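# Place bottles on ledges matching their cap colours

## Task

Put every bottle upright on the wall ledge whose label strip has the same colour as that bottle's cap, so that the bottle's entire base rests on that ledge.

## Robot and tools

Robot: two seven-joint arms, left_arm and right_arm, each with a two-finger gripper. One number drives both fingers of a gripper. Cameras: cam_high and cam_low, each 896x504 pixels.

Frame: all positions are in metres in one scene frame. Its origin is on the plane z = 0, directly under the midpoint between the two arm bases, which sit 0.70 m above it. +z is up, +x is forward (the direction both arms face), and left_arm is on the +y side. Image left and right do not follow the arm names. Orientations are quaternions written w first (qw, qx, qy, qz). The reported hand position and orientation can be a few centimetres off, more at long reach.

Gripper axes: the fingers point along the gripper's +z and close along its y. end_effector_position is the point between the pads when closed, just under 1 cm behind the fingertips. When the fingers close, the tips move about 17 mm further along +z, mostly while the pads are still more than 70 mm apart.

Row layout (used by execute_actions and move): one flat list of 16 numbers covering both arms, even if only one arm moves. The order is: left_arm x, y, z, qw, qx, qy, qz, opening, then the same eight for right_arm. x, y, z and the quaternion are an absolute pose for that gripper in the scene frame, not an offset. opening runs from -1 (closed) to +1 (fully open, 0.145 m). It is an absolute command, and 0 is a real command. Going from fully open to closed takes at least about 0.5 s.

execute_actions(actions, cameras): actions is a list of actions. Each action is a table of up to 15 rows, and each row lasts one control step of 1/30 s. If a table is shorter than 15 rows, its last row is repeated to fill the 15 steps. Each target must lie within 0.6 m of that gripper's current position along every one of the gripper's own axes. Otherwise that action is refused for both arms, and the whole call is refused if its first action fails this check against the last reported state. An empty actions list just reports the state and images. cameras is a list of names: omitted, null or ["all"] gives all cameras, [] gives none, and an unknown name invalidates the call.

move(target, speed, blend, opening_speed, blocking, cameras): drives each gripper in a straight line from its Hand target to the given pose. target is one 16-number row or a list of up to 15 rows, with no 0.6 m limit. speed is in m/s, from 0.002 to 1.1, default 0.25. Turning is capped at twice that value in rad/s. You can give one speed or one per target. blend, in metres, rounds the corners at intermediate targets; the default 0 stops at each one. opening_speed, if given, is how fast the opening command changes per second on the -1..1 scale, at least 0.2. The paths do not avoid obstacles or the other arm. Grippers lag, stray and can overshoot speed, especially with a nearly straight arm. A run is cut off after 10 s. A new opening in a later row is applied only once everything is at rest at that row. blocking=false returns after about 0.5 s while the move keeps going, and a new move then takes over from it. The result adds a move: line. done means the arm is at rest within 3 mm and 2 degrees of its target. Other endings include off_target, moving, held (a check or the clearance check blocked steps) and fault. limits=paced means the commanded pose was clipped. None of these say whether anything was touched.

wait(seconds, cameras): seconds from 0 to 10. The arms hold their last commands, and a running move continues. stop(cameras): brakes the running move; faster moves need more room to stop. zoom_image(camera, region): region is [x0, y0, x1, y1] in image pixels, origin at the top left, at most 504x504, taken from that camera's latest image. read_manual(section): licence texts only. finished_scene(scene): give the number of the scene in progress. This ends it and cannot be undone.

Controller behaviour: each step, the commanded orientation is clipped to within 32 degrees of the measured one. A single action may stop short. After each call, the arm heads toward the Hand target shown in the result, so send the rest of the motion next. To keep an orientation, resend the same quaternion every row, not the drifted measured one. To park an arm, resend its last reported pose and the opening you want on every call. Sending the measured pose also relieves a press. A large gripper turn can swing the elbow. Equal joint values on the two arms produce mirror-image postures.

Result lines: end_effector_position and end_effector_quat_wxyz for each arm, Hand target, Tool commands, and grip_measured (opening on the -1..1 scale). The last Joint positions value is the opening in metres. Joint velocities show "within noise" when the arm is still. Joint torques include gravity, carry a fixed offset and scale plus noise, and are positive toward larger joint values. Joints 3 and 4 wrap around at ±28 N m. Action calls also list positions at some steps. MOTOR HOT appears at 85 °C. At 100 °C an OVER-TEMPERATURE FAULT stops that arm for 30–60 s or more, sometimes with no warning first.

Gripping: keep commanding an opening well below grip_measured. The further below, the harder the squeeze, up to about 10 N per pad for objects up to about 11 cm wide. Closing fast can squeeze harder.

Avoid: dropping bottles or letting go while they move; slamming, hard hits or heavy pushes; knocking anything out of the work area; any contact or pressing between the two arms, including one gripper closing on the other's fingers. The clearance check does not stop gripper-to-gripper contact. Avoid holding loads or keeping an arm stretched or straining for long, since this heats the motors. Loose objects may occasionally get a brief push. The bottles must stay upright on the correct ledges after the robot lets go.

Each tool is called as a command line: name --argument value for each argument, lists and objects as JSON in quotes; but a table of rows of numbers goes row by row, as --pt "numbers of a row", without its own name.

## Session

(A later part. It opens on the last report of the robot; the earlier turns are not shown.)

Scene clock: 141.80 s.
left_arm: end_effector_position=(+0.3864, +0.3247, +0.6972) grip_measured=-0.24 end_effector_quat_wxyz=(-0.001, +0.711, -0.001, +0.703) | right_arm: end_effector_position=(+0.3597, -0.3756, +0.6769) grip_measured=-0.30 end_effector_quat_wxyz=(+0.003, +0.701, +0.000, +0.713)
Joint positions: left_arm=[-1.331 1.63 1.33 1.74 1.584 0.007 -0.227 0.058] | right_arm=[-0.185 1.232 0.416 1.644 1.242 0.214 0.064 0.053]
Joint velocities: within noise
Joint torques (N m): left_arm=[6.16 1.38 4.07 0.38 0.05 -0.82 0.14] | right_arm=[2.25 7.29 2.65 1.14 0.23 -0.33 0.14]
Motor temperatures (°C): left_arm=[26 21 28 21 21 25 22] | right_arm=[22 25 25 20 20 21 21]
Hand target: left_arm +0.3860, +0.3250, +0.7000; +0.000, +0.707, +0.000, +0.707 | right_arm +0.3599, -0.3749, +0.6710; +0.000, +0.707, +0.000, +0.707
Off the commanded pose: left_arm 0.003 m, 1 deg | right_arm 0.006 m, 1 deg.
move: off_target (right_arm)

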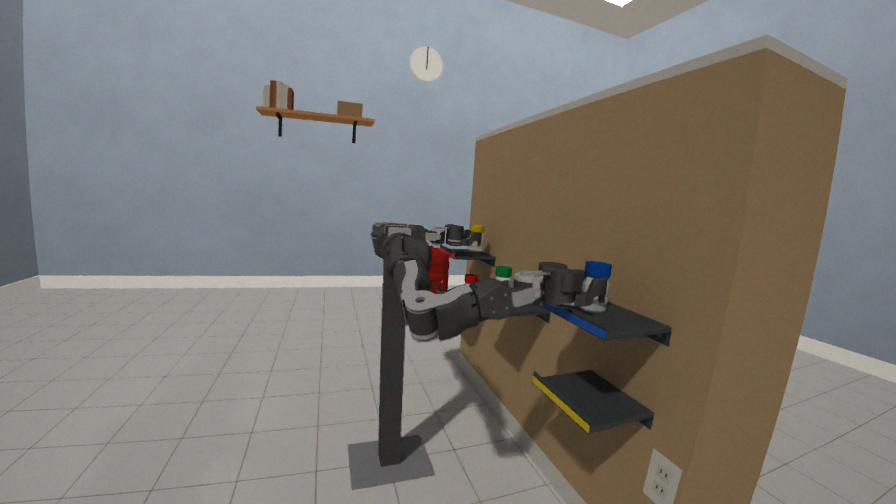

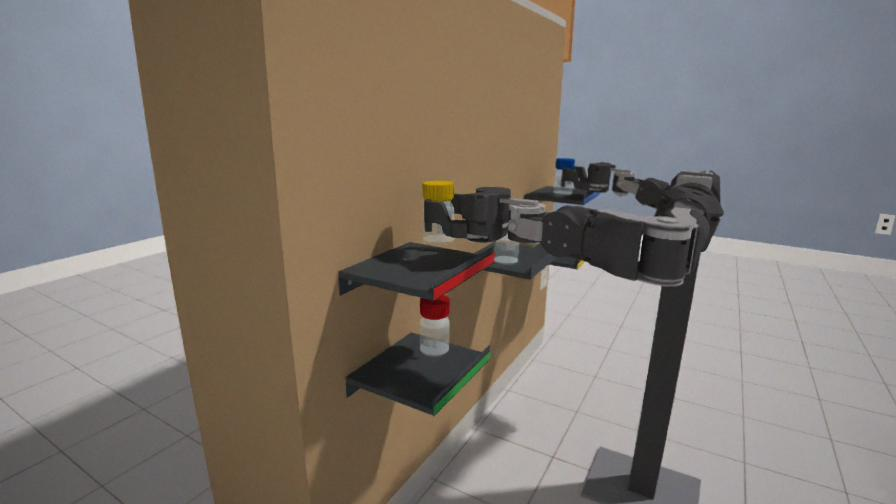

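move --pt "0.386 0.325 0.70 0 0.7071 0 0.7071 -0.6 0.36 -0.375 0.677 0 0.7071 0 0.7071 -0.6" --pt "0.386 0.325 0.70 0 0.7071 0 0.7071 -0.6 0.36 -0.375 0.677 0 0.7071 0 0.7071 0.6" --speed 0.1 --opening_speed 1

zoom_image --camera "cam_high" --region '[530, 220, 650, 350]'

Scene clock: 151.47 s.
left_arm: end_effector_position=(+0.3864, +0.3247, +0.6972) grip_measured=-0.24 end_effector_quat_wxyz=(-0.001, +0.711, -0.001, +0.703) | right_arm: end_effector_position=(+0.3600, -0.3747, +0.6764) grip_measured=+0.60 end_effector_quat_wxyz=(+0.000, +0.707, +0.000, +0.708)
Joint positions: left_arm=[-1.331 1.63 1.33 1.74 1.584 0.007 -0.227 0.058] | right_arm=[-0.186 1.241 0.416 1.644 1.255 0.23 0.064 0.119]
Joint velocities: within noise
Joint torques (N m): left_arm=[6.16 1.38 4.07 0.36 0.05 -0.82 0.14] | right_arm=[3.02 8.11 4.88 1.54 0.24 -0.33 0.01]
Motor temperatures (°C): left_arm=[26 21 28 20 21 25 22] | right_arm=[22 25 25 19 20 20 21]
Hand target: left_arm +0.3860, +0.3250, +0.7000; +0.000, +0.707, +0.000, +0.707 | right_arm +0.3600, -0.3749, +0.6769; +0.000, +0.707, +0.000, +0.707
Off the commanded pose: left_arm 0.003 m, 1 deg | right_arm 0.001 m, 0 deg.
move: done

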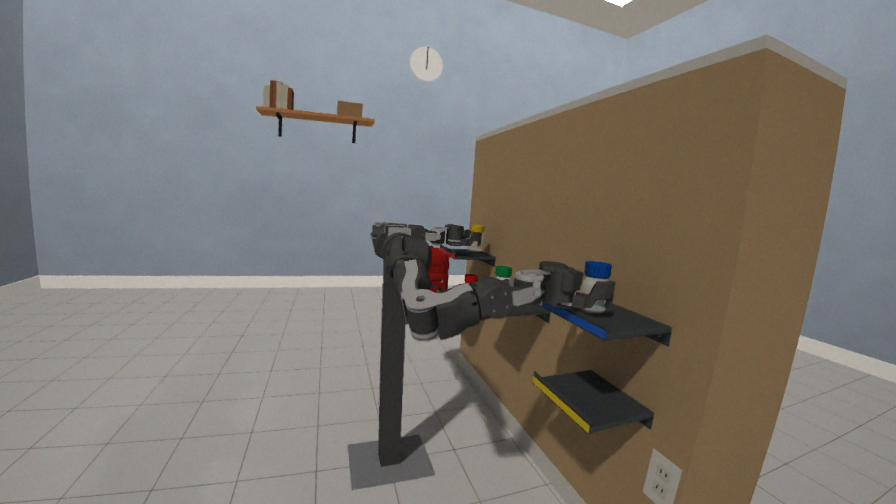

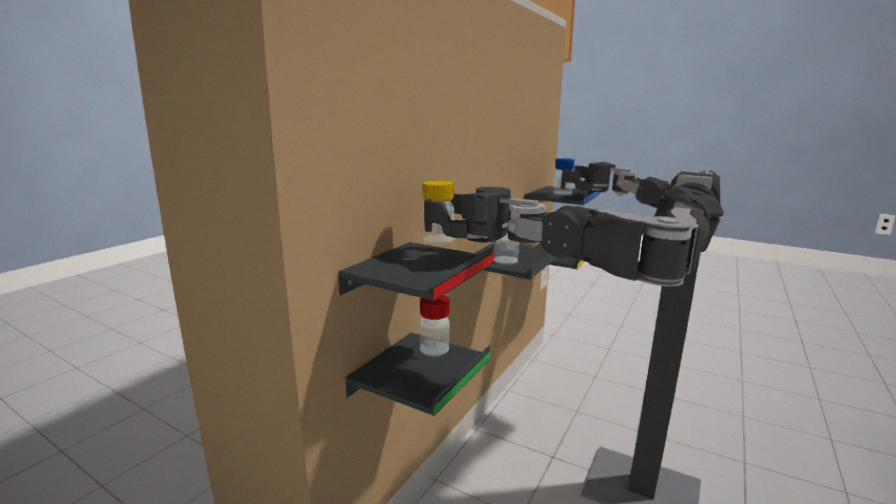

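Scaled by 3.877 from the camera's 896x504 image, which has a finer 1280x720 frame.

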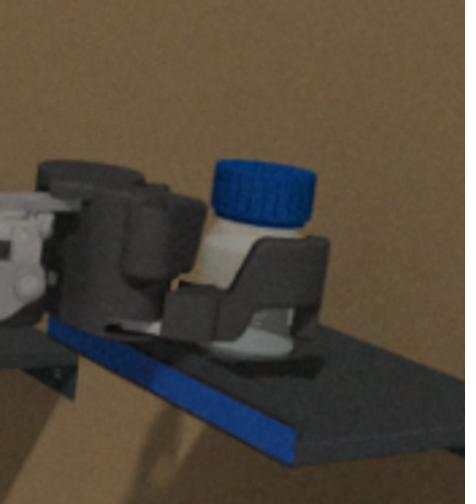

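move --pt "0.386 0.325 0.70 0 0.7071 0 0.7071 -0.6 0.26 -0.37 0.685 0 0.7071 0 0.7071 1" --pt "0.386 0.325 0.70 0 0.7071 0 0.7071 -0.6 0.26 -0.1 0.65 0 0.7071 0 0.7071 1" --pt "0.386 0.325 0.70 0 0.7071 0 0.7071 -0.6 0.27 0.03 0.595 0 0.7071 0 0.7071 1" --pt "0.386 0.325 0.70 0 0.7071 0 0.7071 -0.6 0.345 0.03 0.585 0 0.7071 0 0.7071 1" --speed 0.2

zoom_image --camera "cam_low" --region '[460, 180, 620, 300]'

zoom_image --camera "cam_high" --region '[430, 210, 650, 350]'

Scene clock: 168.90 s.
left_arm: end_effector_position=(+0.3864, +0.3247, +0.6972) grip_measured=-0.24 end_effector_quat_wxyz=(-0.001, +0.711, -0.001, +0.703) | right_arm: end_effector_position=(+0.3452, +0.0288, +0.5858) grip_measured=+1.00 end_effector_quat_wxyz=(+0.003, +0.707, -0.001, +0.707)
Joint positions: left_arm=[-1.331 1.63 1.33 1.74 1.584 0.007 -0.227 0.058] | right_arm=[0.258 -0.177 -0.804 1.741 0.072 0.474 -0.856 0.145]
Joint velocities: within noise
Joint torques (N m): left_arm=[6.16 1.41 4.08 0.36 0.05 -0.82 0.14] | right_arm=[3.68 -3.86 -0.29 3.69 -0.23 -0.38 0.11]
Motor temperatures (°C): left_arm=[26 21 29 20 21 25 22] | right_arm=[22 26 25 19 20 20 21]
Hand target: left_arm +0.3860, +0.3250, +0.7000; +0.000, +0.707, +0.000, +0.707 | right_arm +0.3450, +0.0300, +0.5850; +0.000, +0.707, +0.000, +0.707
Off the commanded pose: left_arm 0.003 m, 1 deg | right_arm 0.002 m, 0 deg.
move: done

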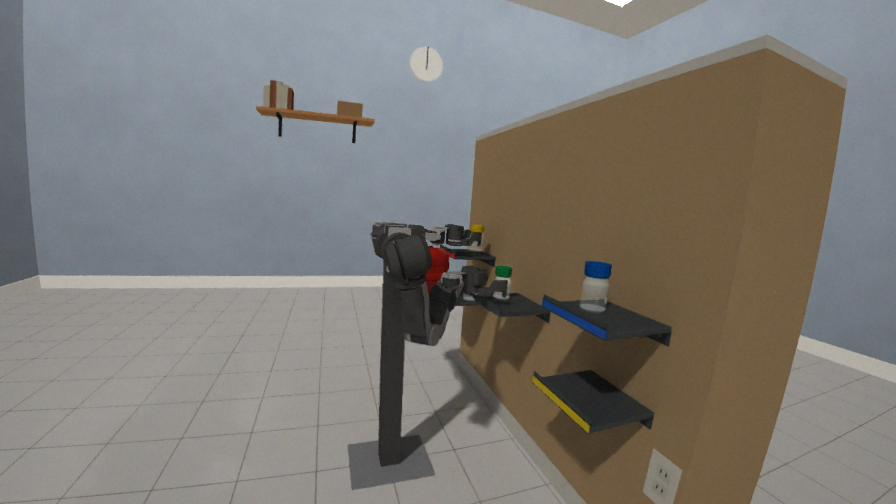

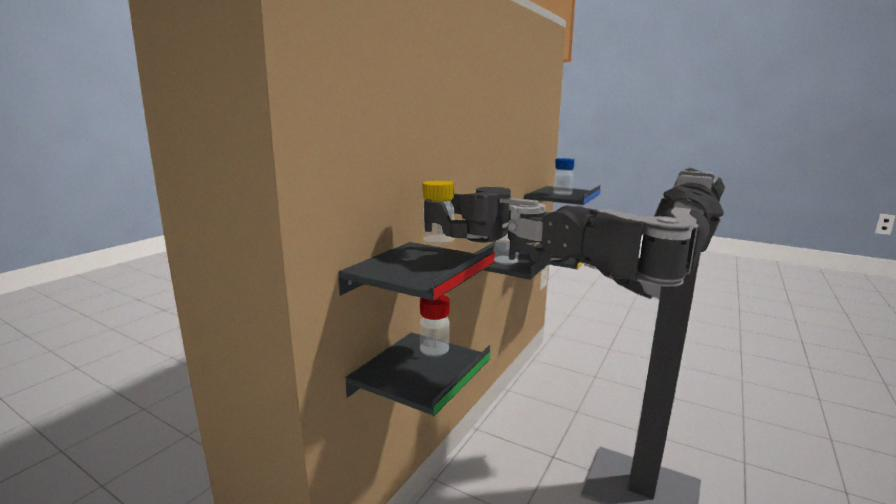

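Scaled by 3.150 from the camera's 896x504 image, which has a finer 1280x720 frame.

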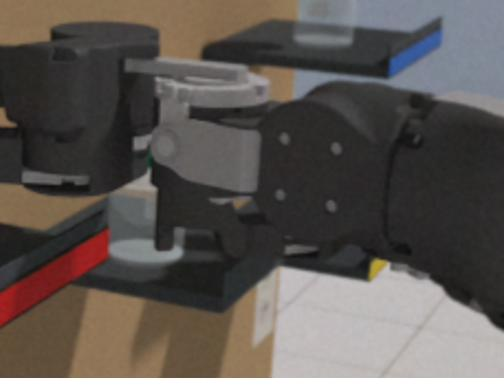

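Scaled by 2.291 from the camera's 896x504 image, which has a finer 1280x720 frame.

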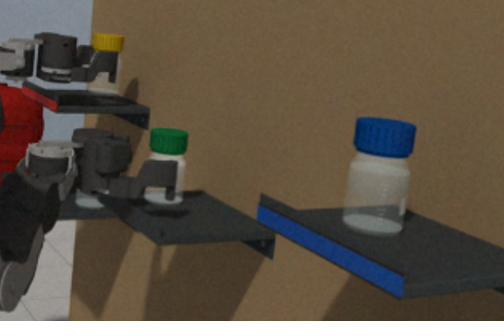

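move --pt "0.386 0.325 0.70 0 0.7071 0 0.7071 -0.6 0.325 0.047 0.58 0 0.7071 0 0.7071 1" --pt "0.386 0.325 0.70 0 0.7071 0 0.7071 -0.6 0.378 0.047 0.58 0 0.7071 0 0.7071 1" --speed 0.12

zoom_image --camera "cam_low" --region '[460, 180, 620, 300]'

zoom_image --camera "cam_high" --region '[430, 230, 570, 330]'

Scene clock: 192.80 s.
left_arm: end_effector_position=(+0.3864, +0.3247, +0.6972) grip_measured=-0.24 end_effector_quat_wxyz=(-0.001, +0.711, -0.001, +0.703) | right_arm: end_effector_position=(+0.3783, +0.0459, +0.5812) grip_measured=+1.00 end_effector_quat_wxyz=(+0.003, +0.707, -0.002, +0.708)
Joint positions: left_arm=[-1.331 1.63 1.33 1.74 1.584 0.007 -0.227 0.058] | right_arm=[0.455 -0.178 -0.851 1.522 0.243 0.374 -0.938 0.145]
Joint velocities: within noise
Joint torques (N m): left_arm=[6.16 1.38 4.07 0.36 0.05 -0.81 0.14] | right_arm=[4.55 -3.71 0.29 3.67 -0.25 -0.37 0.12]
Motor temperatures (°C): left_arm=[26 21 29 20 21 25 22] | right_arm=[22 25 24 20 20 20 21]
Hand target: left_arm +0.3860, +0.3250, +0.7000; +0.000, +0.707, +0.000, +0.707 | right_arm +0.3780, +0.0470, +0.5800; +0.000, +0.707, +0.000, +0.707
Off the commanded pose: left_arm 0.003 m, 1 deg | right_arm 0.002 m, 0 deg.
joint read past its limit (right arm) — joint 2 (shoulder roll), lower limit.
move: done

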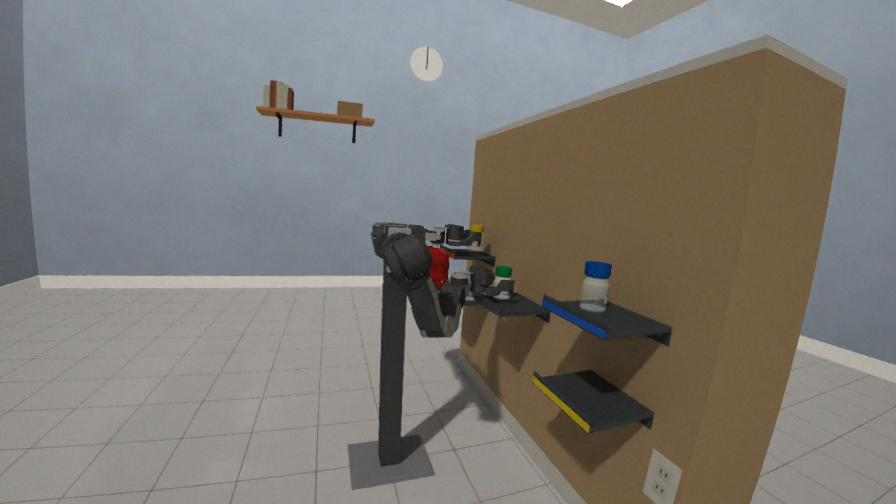

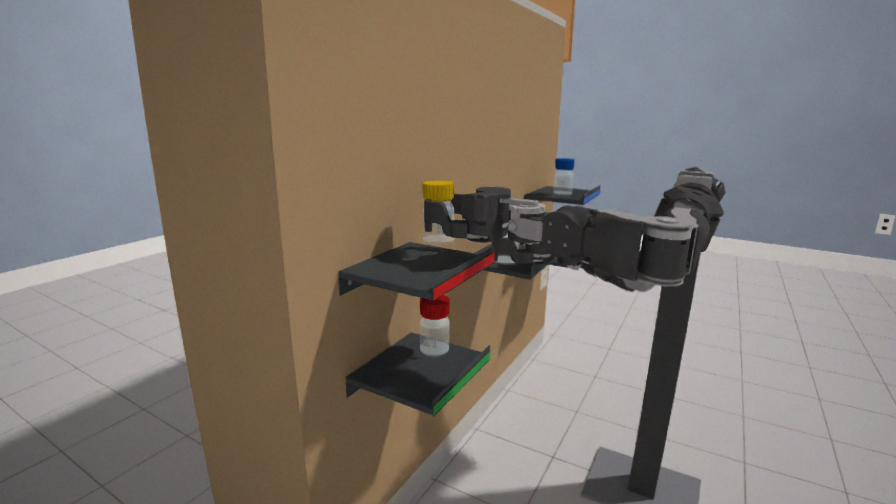

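Scaled by 3.150 from the camera's 896x504 image, which has a finer 1280x720 frame.

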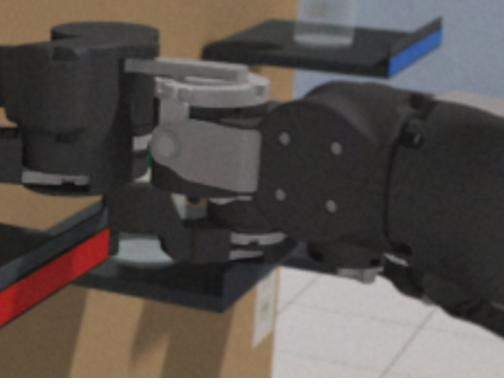

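Scaled by 3.600 from the camera's 896x504 image, which has a finer 1280x720 frame.

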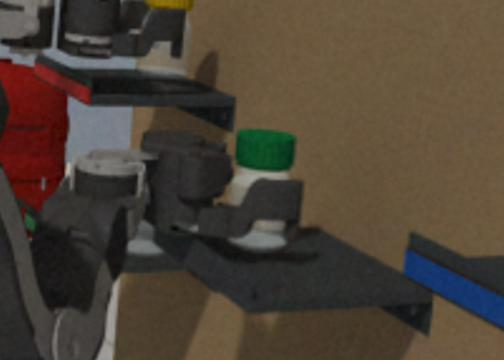

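move --pt "0.386 0.325 0.70 0 0.7071 0 0.7071 -0.6 0.378 0.047 0.58 0 0.7071 0 0.7071 1" --pt "0.386 0.325 0.70 0 0.7071 0 0.7071 -0.6 0.378 0.047 0.58 0 0.7071 0 0.7071 -0.6" --pt "0.386 0.325 0.70 0 0.7071 0 0.7071 -0.6 0.378 0.047 0.595 0 0.7071 0 0.7071 -0.6" --pt "0.386 0.325 0.70 0 0.7071 0 0.7071 -0.6 0.375 -0.047 0.595 0 0.7071 0 0.7071 -0.6" --speed 0.12 --opening_speed 1.5

zoom_image --camera "cam_high" --region '[430, 230, 570, 330]'

zoom_image --camera "cam_low" --region '[460, 180, 620, 300]'

Scene clock: 208.83 s.
left_arm: end_effector_position=(+0.3864, +0.3247, +0.6972) grip_measured=-0.24 end_effector_quat_wxyz=(-0.001, +0.711, -0.001, +0.703) | right_arm: end_effector_position=(+0.3756, -0.0486, +0.5919) grip_measured=-0.27 end_effector_quat_wxyz=(+0.004, +0.711, -0.001, +0.703)
Joint positions: left_arm=[-1.331 1.63 1.33 1.74 1.584 0.007 -0.227 0.058] | right_arm=[0.409 0.187 -0.728 1.872 0.459 0.47 -0.87 0.055]
Joint velocities: within noise
Joint torques (N m): left_arm=[6.16 1.41 4.08 0.36 0.05 -0.82 0.14] | right_arm=[5.29 -1.31 0.88 4.44 -0.44 -0.5 0.12]
Motor temperatures (°C): left_arm=[26 21 29 20 21 25 22] | right_arm=[22 24 23 20 20 20 21]
Hand target: left_arm +0.3860, +0.3250, +0.7000; +0.000, +0.707, +0.000, +0.707 | right_arm +0.3750, -0.0470, +0.5949; +0.000, +0.707, +0.000, +0.707
Off the commanded pose: left_arm 0.003 m, 1 deg | right_arm 0.004 m, 1 deg.
move: off_target (right_arm)

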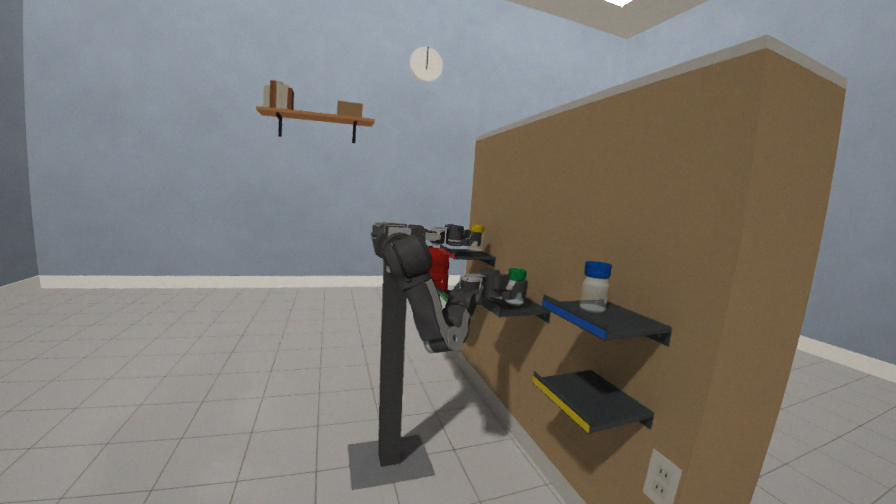

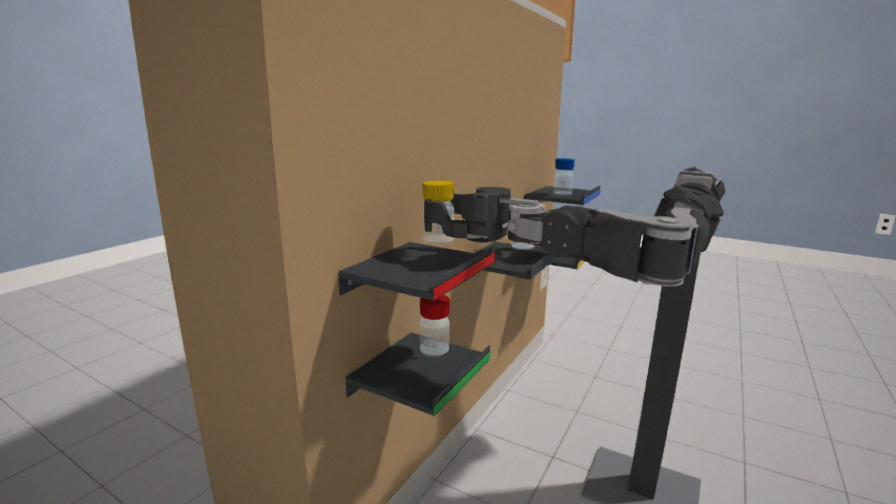

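Scaled by 3.600 from the camera's 896x504 image, which has a finer 1280x720 frame.

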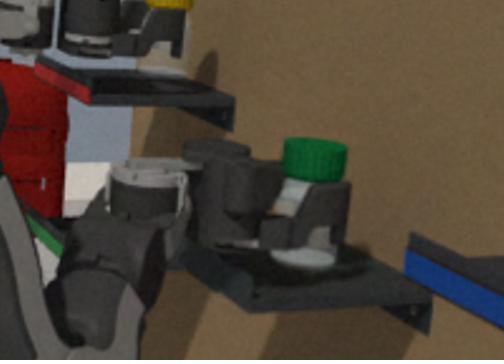

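Scaled by 3.150 from the camera's 896x504 image, which has a finer 1280x720 frame.

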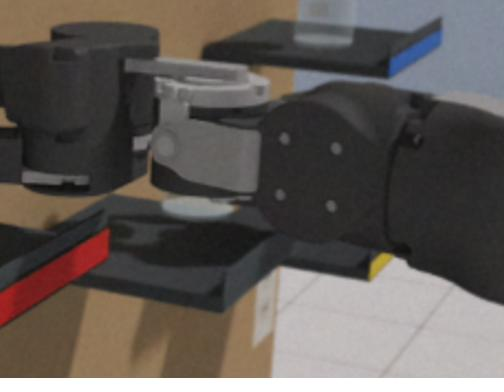

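move --target '[0.386,0.325,0.70,0,0.7071,0,0.7071,-0.6,0.372,-0.052,0.581,0,0.7071,0,0.7071,-0.6]' --speed 0.06 --cameras '[]'

move --target '[0.386,0.325,0.70,0,0.7071,0,0.7071,-0.6,0.372,-0.052,0.575,0,0.7071,0,0.7071,-0.6]' --speed 0.04

zoom_image --camera "cam_high" --region '[430, 230, 570, 330]'

Scene clock: 226.73 s.
left_arm: end_effector_position=(+0.3864, +0.3247, +0.6972) grip_measured=-0.24 end_effector_quat_wxyz=(-0.001, +0.711, -0.001, +0.703) | right_arm: end_effector_position=(+0.3721, -0.0530, +0.5807) grip_measured=-0.27 end_effector_quat_wxyz=(+0.002, +0.709, -0.001, +0.705)
Joint positions: left_arm=[-1.331 1.63 1.33 1.74 1.584 0.007 -0.227 0.058] | right_arm=[0.377 0.226 -0.744 1.87 0.458 0.406 -0.865 0.055]
Joint velocities: within noise
Joint torques (N m): left_arm=[6.16 1.38 4.07 0.36 0.05 -0.82 0.14] | right_arm=[4.65 -0.78 0.95 3.45 -0.47 -0.56 0.11]
Motor temperatures (°C): left_arm=[26 21 29 20 21 26 21] | right_arm=[23 24 23 21 20 20 21]
Hand target: left_arm +0.3860, +0.3250, +0.7000; +0.000, +0.707, +0.000, +0.707 | right_arm +0.3719, -0.0520, +0.5810; +0.000, +0.707, +0.000, +0.707
Off the commanded pose: left_arm 0.003 m, 1 deg | right_arm 0.001 m, 0 deg.
move: done
No camera images: "cameras" was empty.

Scene clock: 227.53 s.
left_arm: end_effector_position=(+0.3864, +0.3247, +0.6972) grip_measured=-0.24 end_effector_quat_wxyz=(-0.001, +0.711, -0.001, +0.703) | right_arm: end_effector_position=(+0.3722, -0.0534, +0.5802) grip_measured=-0.27 end_effector_quat_wxyz=(+0.002, +0.701, -0.003, +0.713)
Joint positions: left_arm=[-1.331 1.63 1.33 1.74 1.584 0.007 -0.227 0.058] | right_arm=[0.37 0.229 -0.749 1.859 0.435 0.371 -0.857 0.055]
Joint velocities: within noise
Joint torques (N m): left_arm=[6.16 1.38 4.07 0.38 0.05 -0.82 0.14] | right_arm=[3.47 -0.94 1.13 2.54 -0.1 -0.22 0.13]
Motor temperatures (°C): left_arm=[26 21 29 20 21 26 21] | right_arm=[23 24 23 21 20 20 21]
Hand target: left_arm +0.3860, +0.3250, +0.7000; +0.000, +0.707, +0.000, +0.707 | right_arm +0.3720, -0.0521, +0.5750; +0.000, +0.707, +0.000, +0.707
Off the commanded pose: left_arm 0.003 m, 1 deg | right_arm 0.005 m, 1 deg.
move: off_target (right_arm)

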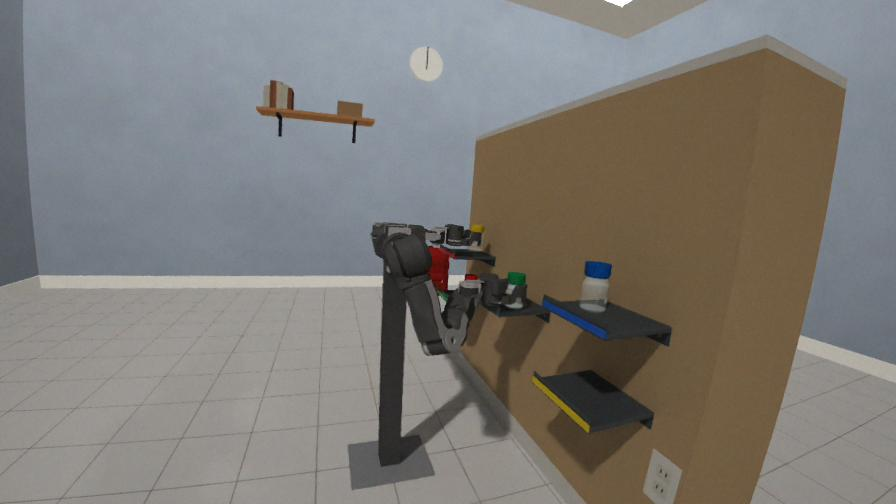

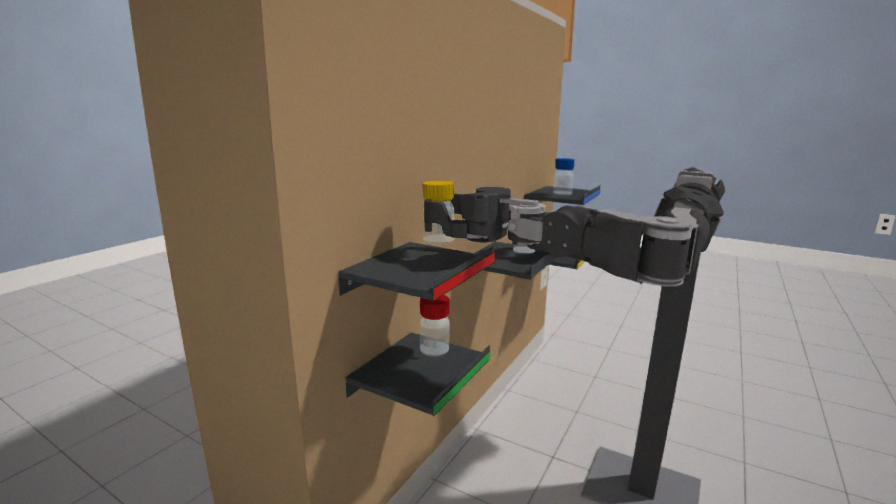

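Scaled by 3.600 from the camera's 896x504 image, which has a finer 1280x720 frame.

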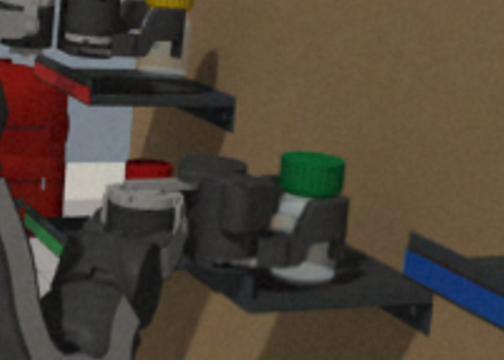

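move --pt "0.386 0.325 0.70 0 0.7071 0 0.7071 -0.6 0.372 -0.052 0.581 0 0.7071 0 0.7071 -0.6" --pt "0.386 0.325 0.70 0 0.7071 0 0.7071 -0.6 0.372 -0.052 0.581 0 0.7071 0 0.7071 0.6" --speed 0.1 --opening_speed 1

zoom_image --camera "cam_high" --region '[430, 230, 570, 330]'

Scene clock: 240.50 s.
left_arm: end_effector_position=(+0.3864, +0.3247, +0.6972) grip_measured=-0.24 end_effector_quat_wxyz=(-0.001, +0.711, -0.001, +0.703) | right_arm: end_effector_position=(+0.3719, -0.0516, +0.5800) grip_measured=+0.60 end_effector_quat_wxyz=(+0.000, +0.707, +0.001, +0.707)
Joint positions: left_arm=[-1.331 1.63 1.33 1.74 1.584 0.007 -0.227 0.058] | right_arm=[0.374 0.226 -0.747 1.866 0.448 0.396 -0.857 0.119]
Joint velocities: within noise
Joint torques (N m): left_arm=[6.16 1.41 4.07 0.38 0.05 -0.82 0.14] | right_arm=[4.95 -1.15 2.09 4.14 -0.27 -0.18 -0.04]
Motor temperatures (°C): left_arm=[26 21 29 20 21 26 21] | right_arm=[22 24 23 21 20 20 21]
Hand target: left_arm +0.3860, +0.3250, +0.7000; +0.000, +0.707, +0.000, +0.707 | right_arm +0.3720, -0.0519, +0.5810; +0.000, +0.707, +0.000, +0.707
Off the commanded pose: left_arm 0.003 m, 1 deg | right_arm 0.001 m, 0 deg.
move: done

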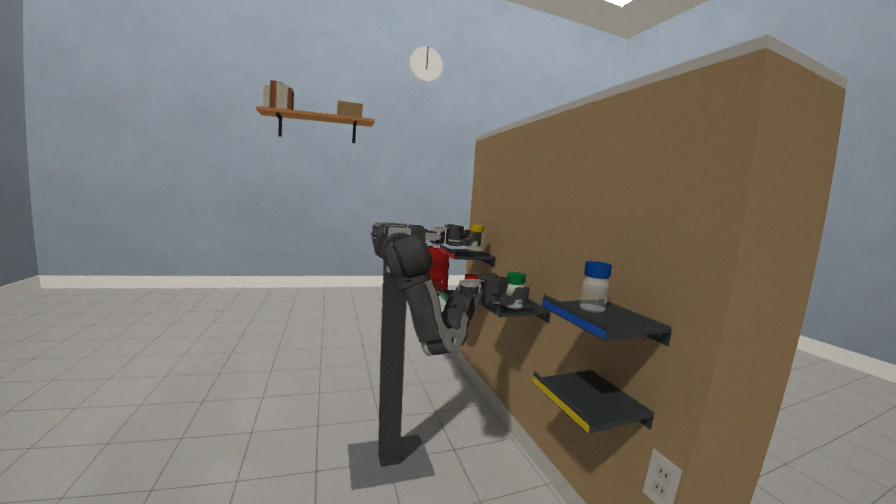

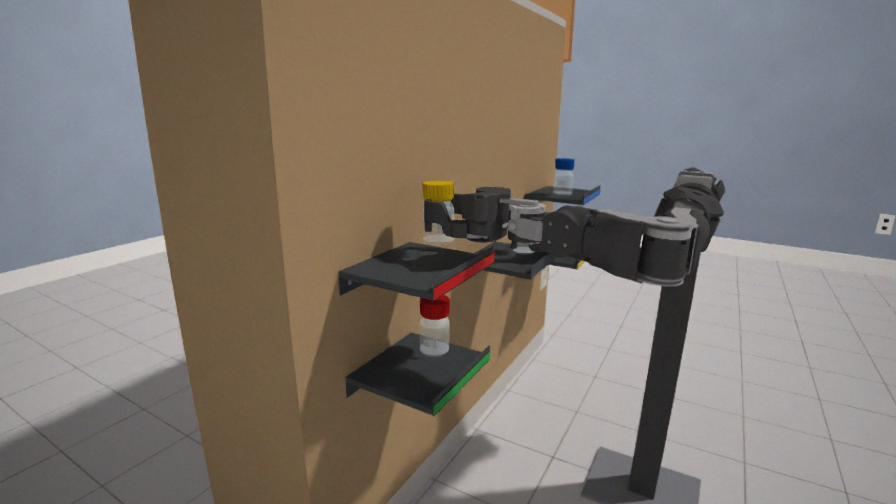

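Scaled by 3.600 from the camera's 896x504 image, which has a finer 1280x720 frame.

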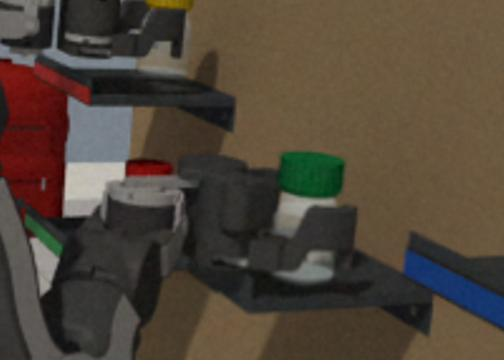

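move --pt "0.386 0.30 0.70 0 0.7071 0 0.7071 -0.6 0.27 -0.07 0.59 0 0.7071 0 0.7071 0.8" --pt "0.38 0.085 0.695 0 0.7071 0 0.7071 -0.6 0.27 -0.2 0.56 0 0.7071 0 0.7071 1" --pt "0.378 0.085 0.6 0 0.7071 0 0.7071 -0.6 0.26 -0.3 0.56 0 0.7071 0 0.7071 1" --speed 0.15

zoom_image --camera "cam_high" --region '[430, 210, 570, 330]'

zoom_image --camera "cam_low" --region '[460, 180, 620, 300]'

Scene clock: 259.43 s.
left_arm: end_effector_position=(+0.3572, +0.1046, +0.6087) grip_measured=-0.24 end_effector_quat_wxyz=(+0.201, +0.749, -0.238, +0.585) | right_arm: end_effector_position=(+0.2599, -0.2997, +0.5586) grip_measured=+1.00 end_effector_quat_wxyz=(+0.001, +0.709, +0.000, +0.705)
Joint positions: left_arm=[-1.407 2.011 1.12 1.978 1.584 -0.077 -0.191 0.058] | right_arm=[-1.137 1.097 0.515 2.072 1.035 -0.448 -0.26 0.145]
Joint velocities: within noise
Joint torques (N m): left_arm=[6.24 0.78 2.71 0.27 0.1 -0.96 0.25] | right_arm=[0.8 2.12 4.18 2.17 0.05 -0.51 0.16]
Motor temperatures (°C): left_arm=[26 21 29 20 21 26 21] | right_arm=[22 24 23 21 20 20 21]
Hand target: left_arm +0.3570, +0.1045, +0.6082; +0.204, +0.748, -0.236, +0.586 | right_arm +0.2600, -0.3001, +0.5600; +0.000, +0.707, +0.000, +0.707
Off the commanded pose: left_arm 0.030 m, 39 deg; orientation clipped | right_arm 0.001 m, 0 deg.
joint read past its limit (left arm) — joint 2 (shoulder roll), upper limit.
joint sent to its limit (left arm) — joint 1 (shoulder pitch), lower limit; joint 2 (shoulder roll), upper limit; joint 5 (forearm roll), upper limit. The joint targets are off in position and orientation.
move: off_target (left_arm); limits=paced

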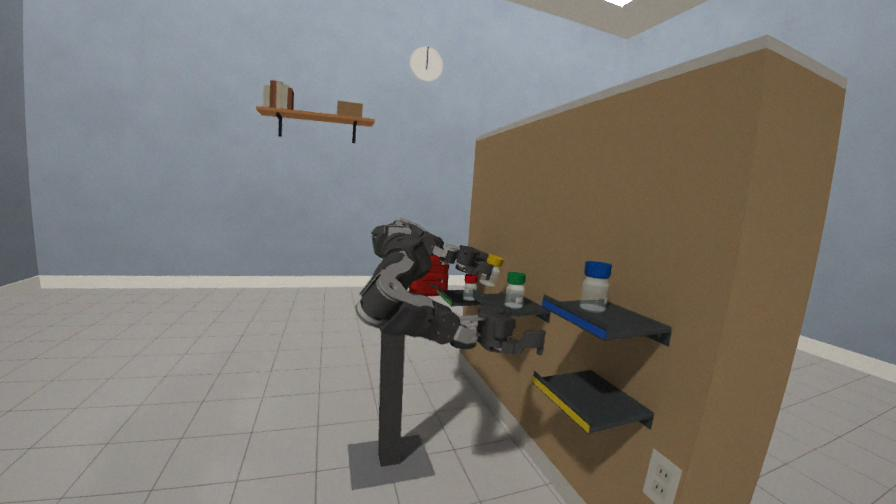

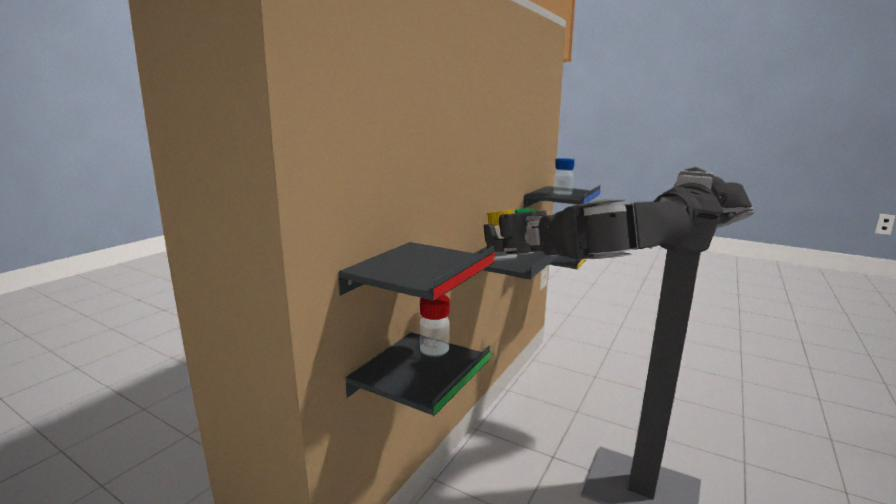

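Scaled by 3.600 from the camera's 896x504 image, which has a finer 1280x720 frame.

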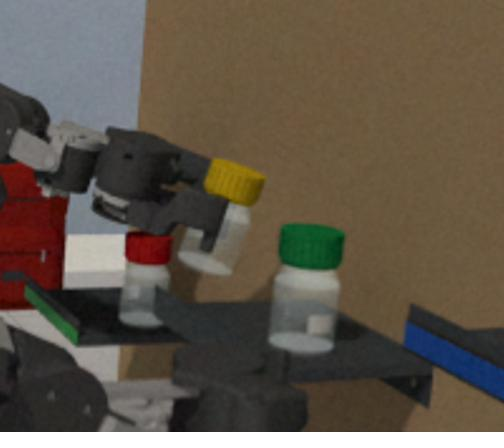

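Scaled by 3.150 from the camera's 896x504 image, which has a finer 1280x720 frame.

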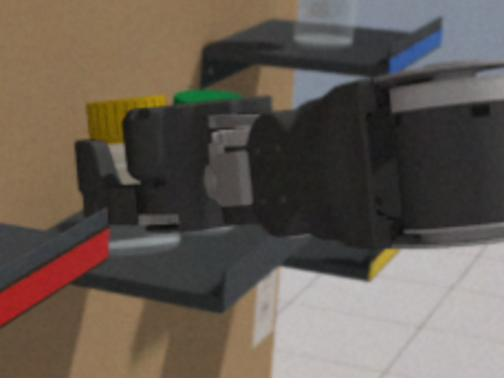

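move --pt "0.36 0.12 0.69 0 0.7071 0 0.7071 -0.6 0.26 -0.3 0.56 0 0.7071 0 0.7071 1" --pt "0.25 0.2 0.66 0 0.7071 0 0.7071 -0.6 0.26 -0.3 0.56 0 0.7071 0 0.7071 1" --pt "0.24 0.33 0.56 0 0.7071 0 0.7071 -0.6 0.26 -0.3 0.56 0 0.7071 0 0.7071 1" --pt "0.24 0.33 0.5 0 0.7071 0 0.7071 -0.6 0.26 -0.3 0.56 0 0.7071 0 0.7071 1" --speed 0.2

Scene clock: 276.43 s.
left_arm: end_effector_position=(+0.2397, +0.3300, +0.4976) grip_measured=-0.24 end_effector_quat_wxyz=(-0.001, +0.712, +0.001, +0.702) | right_arm: end_effector_position=(+0.2599, -0.2997, +0.5586) grip_measured=+1.00 end_effector_quat_wxyz=(+0.001, +0.709, +0.000, +0.705)
Joint positions: left_arm=[-1.006 1.103 0.205 1.777 1.031 -0.714 -0.126 0.058] | right_arm=[-1.137 1.097 0.515 2.072 1.035 -0.448 -0.26 0.145]
Joint velocities: within noise
Joint torques (N m): left_arm=[1.38 3.18 2.55 2.28 0.01 -0.96 0.21] | right_arm=[0.62 2.07 4.25 2.04 0.05 -0.51 0.18]
Motor temperatures (°C): left_arm=[26 21 29 20 21 26 21] | right_arm=[22 24 24 20 20 20 21]
Hand target: left_arm +0.2400, +0.3300, +0.4999; +0.000, +0.707, +0.000, +0.707 | right_arm +0.2600, -0.3000, +0.5600; +0.000, +0.707, +0.000, +0.707
Off the commanded pose: left_arm 0.002 m, 1 deg | right_arm 0.001 m, 0 deg.
move: done

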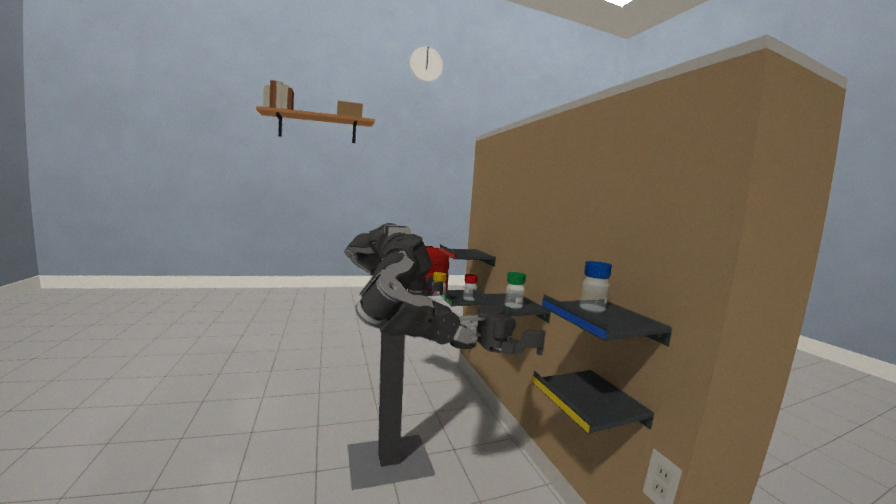

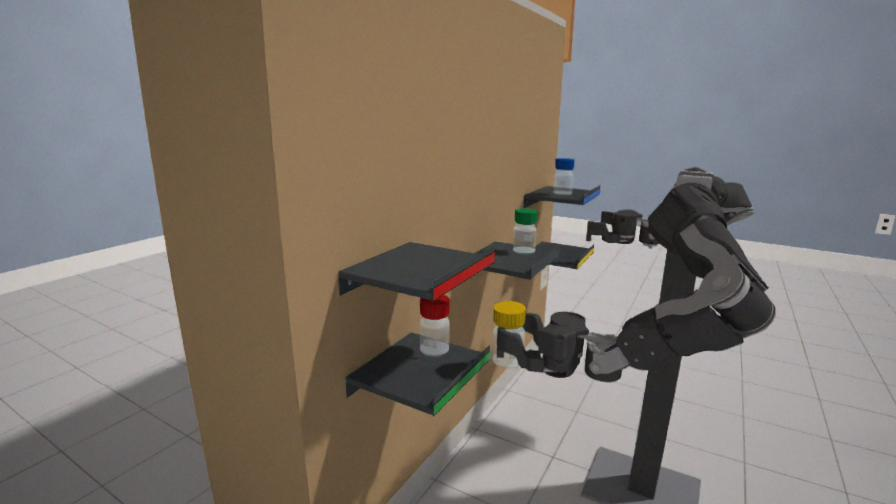

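move --pt "0.25 0.2 0.56 0 0.7071 0 0.7071 -0.6 0.26 -0.3 0.56 0 0.7071 0 0.7071 1" --pt "0.25 0.1 0.62 0 0.7071 0 0.7071 -0.6 0.26 -0.3 0.56 0 0.7071 0 0.7071 1" --pt "0.375 0.08 0.615 0 0.7071 0 0.7071 -0.6 0.26 -0.3 0.56 0 0.7071 0 0.7071 1" --speed 0.2

zoom_image --camera "cam_high" --region '[430, 210, 570, 330]'

zoom_image --camera "cam_low" --region '[460, 180, 620, 300]'

Scene clock: 287.00 s.
left_arm: end_effector_position=(+0.3750, +0.0807, +0.6144) grip_measured=-0.24 end_effector_quat_wxyz=(-0.002, +0.709, +0.000, +0.705) | right_arm: end_effector_position=(+0.2599, -0.2997, +0.5586) grip_measured=+1.00 end_effector_quat_wxyz=(+0.001, +0.709, +0.000, +0.705)
Joint positions: left_arm=[0.362 0.202 -0.543 1.985 0.43 0.598 -0.72 0.058] | right_arm=[-1.137 1.097 0.515 2.072 1.035 -0.448 -0.26 0.145]
Joint velocities: within noise
Joint torques (N m): left_arm=[6.45 -0.3 0.49 4.27 -0.22 -0.81 0.18] | right_arm=[0.75 2.12 4.21 2.11 0.06 -0.54 0.16]
Motor temperatures (°C): left_arm=[25 21 28 21 21 26 21] | right_arm=[21 24 24 20 20 20 21]
Hand target: left_arm +0.3750, +0.0801, +0.6151; +0.000, +0.707, +0.000, +0.707 | right_arm +0.2600, -0.3000, +0.5600; +0.000, +0.707, +0.000, +0.707
Off the commanded pose: left_arm 0.001 m, 0 deg | right_arm 0.001 m, 0 deg.
move: done

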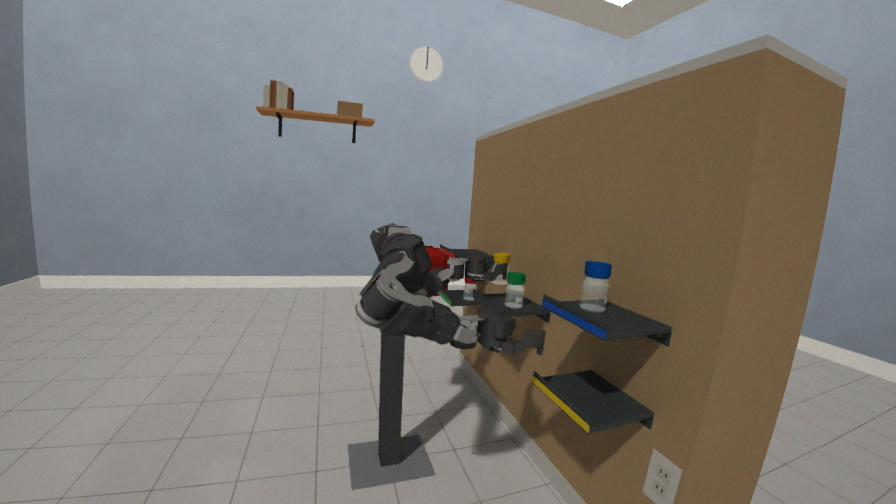

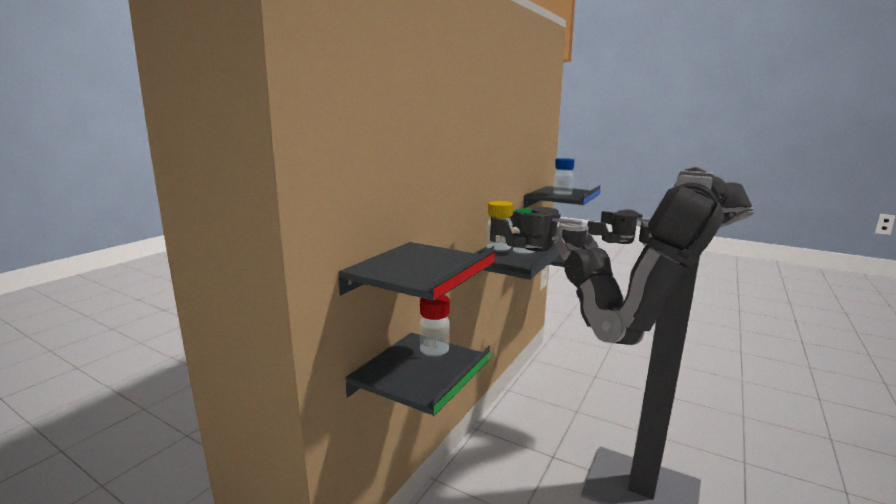

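Scaled by 3.600 from the camera's 896x504 image, which has a finer 1280x720 frame.

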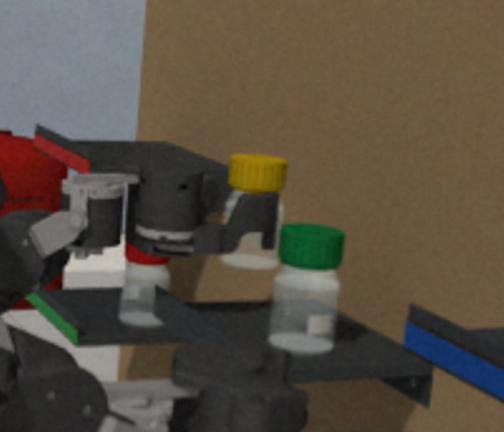

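Scaled by 3.150 from the camera's 896x504 image, which has a finer 1280x720 frame.

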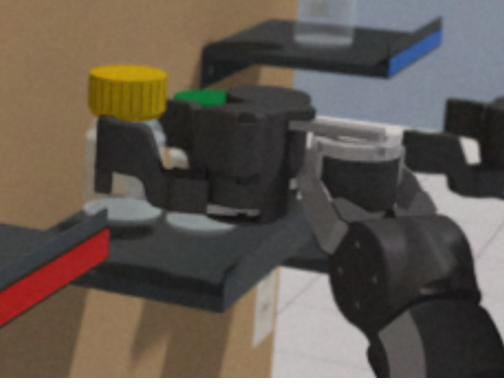

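move --target '[0.37,0.085,0.582,0,0.7071,0,0.7071,-0.6,0.26,-0.3,0.56,0,0.7071,0,0.7071,1]' --speed 0.06 --cameras '[]'

move --target '[0.37,0.085,0.574,0,0.7071,0,0.7071,-0.6,0.26,-0.3,0.56,0,0.7071,0,0.7071,1]' --speed 0.04

zoom_image --camera "cam_high" --region '[430, 210, 570, 330]'

Scene clock: 293.73 s.
left_arm: end_effector_position=(+0.3697, +0.0856, +0.5810) grip_measured=-0.24 end_effector_quat_wxyz=(-0.001, +0.710, +0.001, +0.704) | right_arm: end_effector_position=(+0.2599, -0.2997, +0.5586) grip_measured=+1.00 end_effector_quat_wxyz=(+0.001, +0.709, +0.000, +0.705)
Joint positions: left_arm=[0.27 0.268 -0.577 1.945 0.413 0.437 -0.707 0.058] | right_arm=[-1.137 1.097 0.515 2.072 1.035 -0.448 -0.26 0.145]
Joint velocities: within noise
Joint torques (N m): left_arm=[6.47 0.04 0.46 4.3 -0.32 -0.82 0.18] | right_arm=[0.75 2.15 4.11 2.09 0.06 -0.52 0.17]
Motor temperatures (°C): left_arm=[26 21 27 21 21 26 21] | right_arm=[21 24 24 20 20 20 21]
Hand target: left_arm +0.3700, +0.0850, +0.5821; +0.000, +0.707, +0.000, +0.707 | right_arm +0.2600, -0.3000, +0.5600; +0.000, +0.707, +0.000, +0.707
Off the commanded pose: left_arm 0.001 m, 0 deg | right_arm 0.001 m, 0 deg.
move: done
No camera images: "cameras" was empty.

Scene clock: 294.47 s.
left_arm: end_effector_position=(+0.3699, +0.0852, +0.5753) grip_measured=-0.24 end_effector_quat_wxyz=(+0.000, +0.708, +0.001, +0.706) | right_arm: end_effector_position=(+0.2599, -0.2997, +0.5586) grip_measured=+1.00 end_effector_quat_wxyz=(+0.001, +0.709, +0.000, +0.705)
Joint positions: left_arm=[0.262 0.28 -0.591 1.926 0.411 0.396 -0.707 0.058] | right_arm=[-1.137 1.097 0.515 2.072 1.035 -0.448 -0.26 0.145]
Joint velocities: within noise
Joint torques (N m): left_arm=[5.55 0.12 0.47 3.89 -0.31 -0.8 0.14] | right_arm=[0.8 2.04 4.14 2.1 0.04 -0.53 0.15]
Motor temperatures (°C): left_arm=[26 21 27 21 21 26 21] | right_arm=[21 24 24 20 20 20 21]
Hand target: left_arm +0.3700, +0.0850, +0.5740; +0.000, +0.707, +0.000, +0.707 | right_arm +0.2600, -0.3000, +0.5600; +0.000, +0.707, +0.000, +0.707
Off the commanded pose: left_arm 0.001 m, 0 deg | right_arm 0.001 m, 0 deg.
move: done

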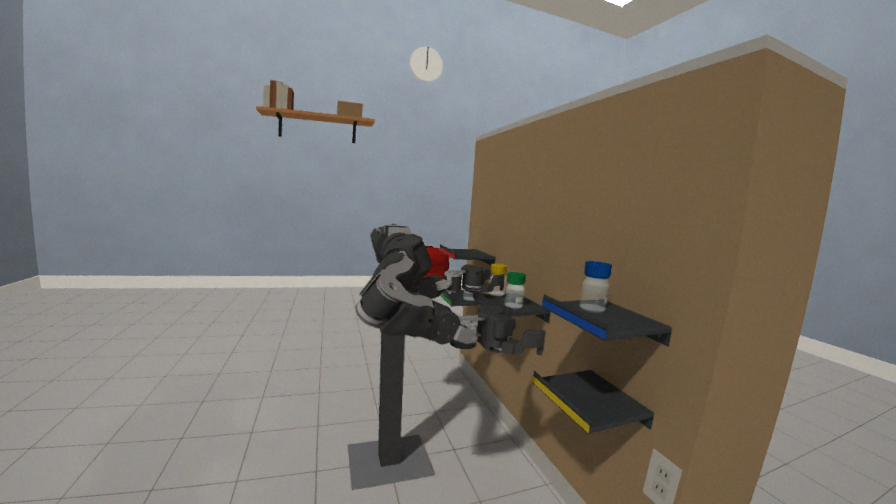

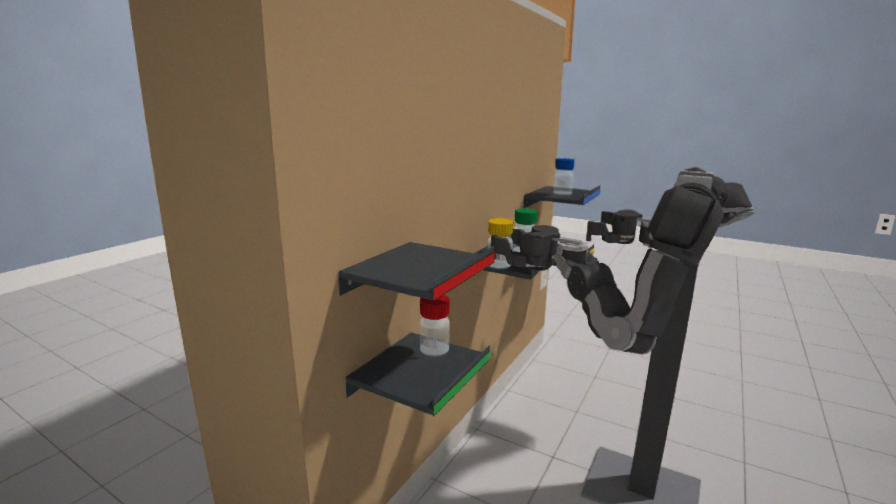

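Scaled by 3.600 from the camera's 896x504 image, which has a finer 1280x720 frame.

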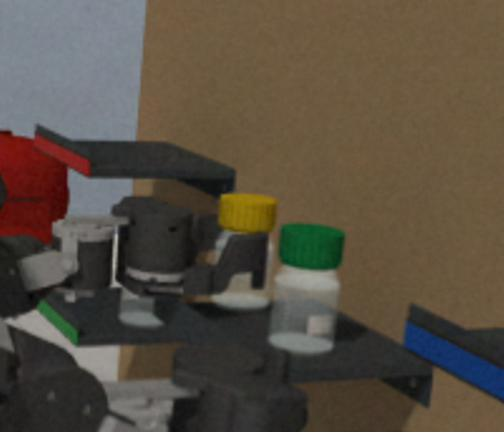

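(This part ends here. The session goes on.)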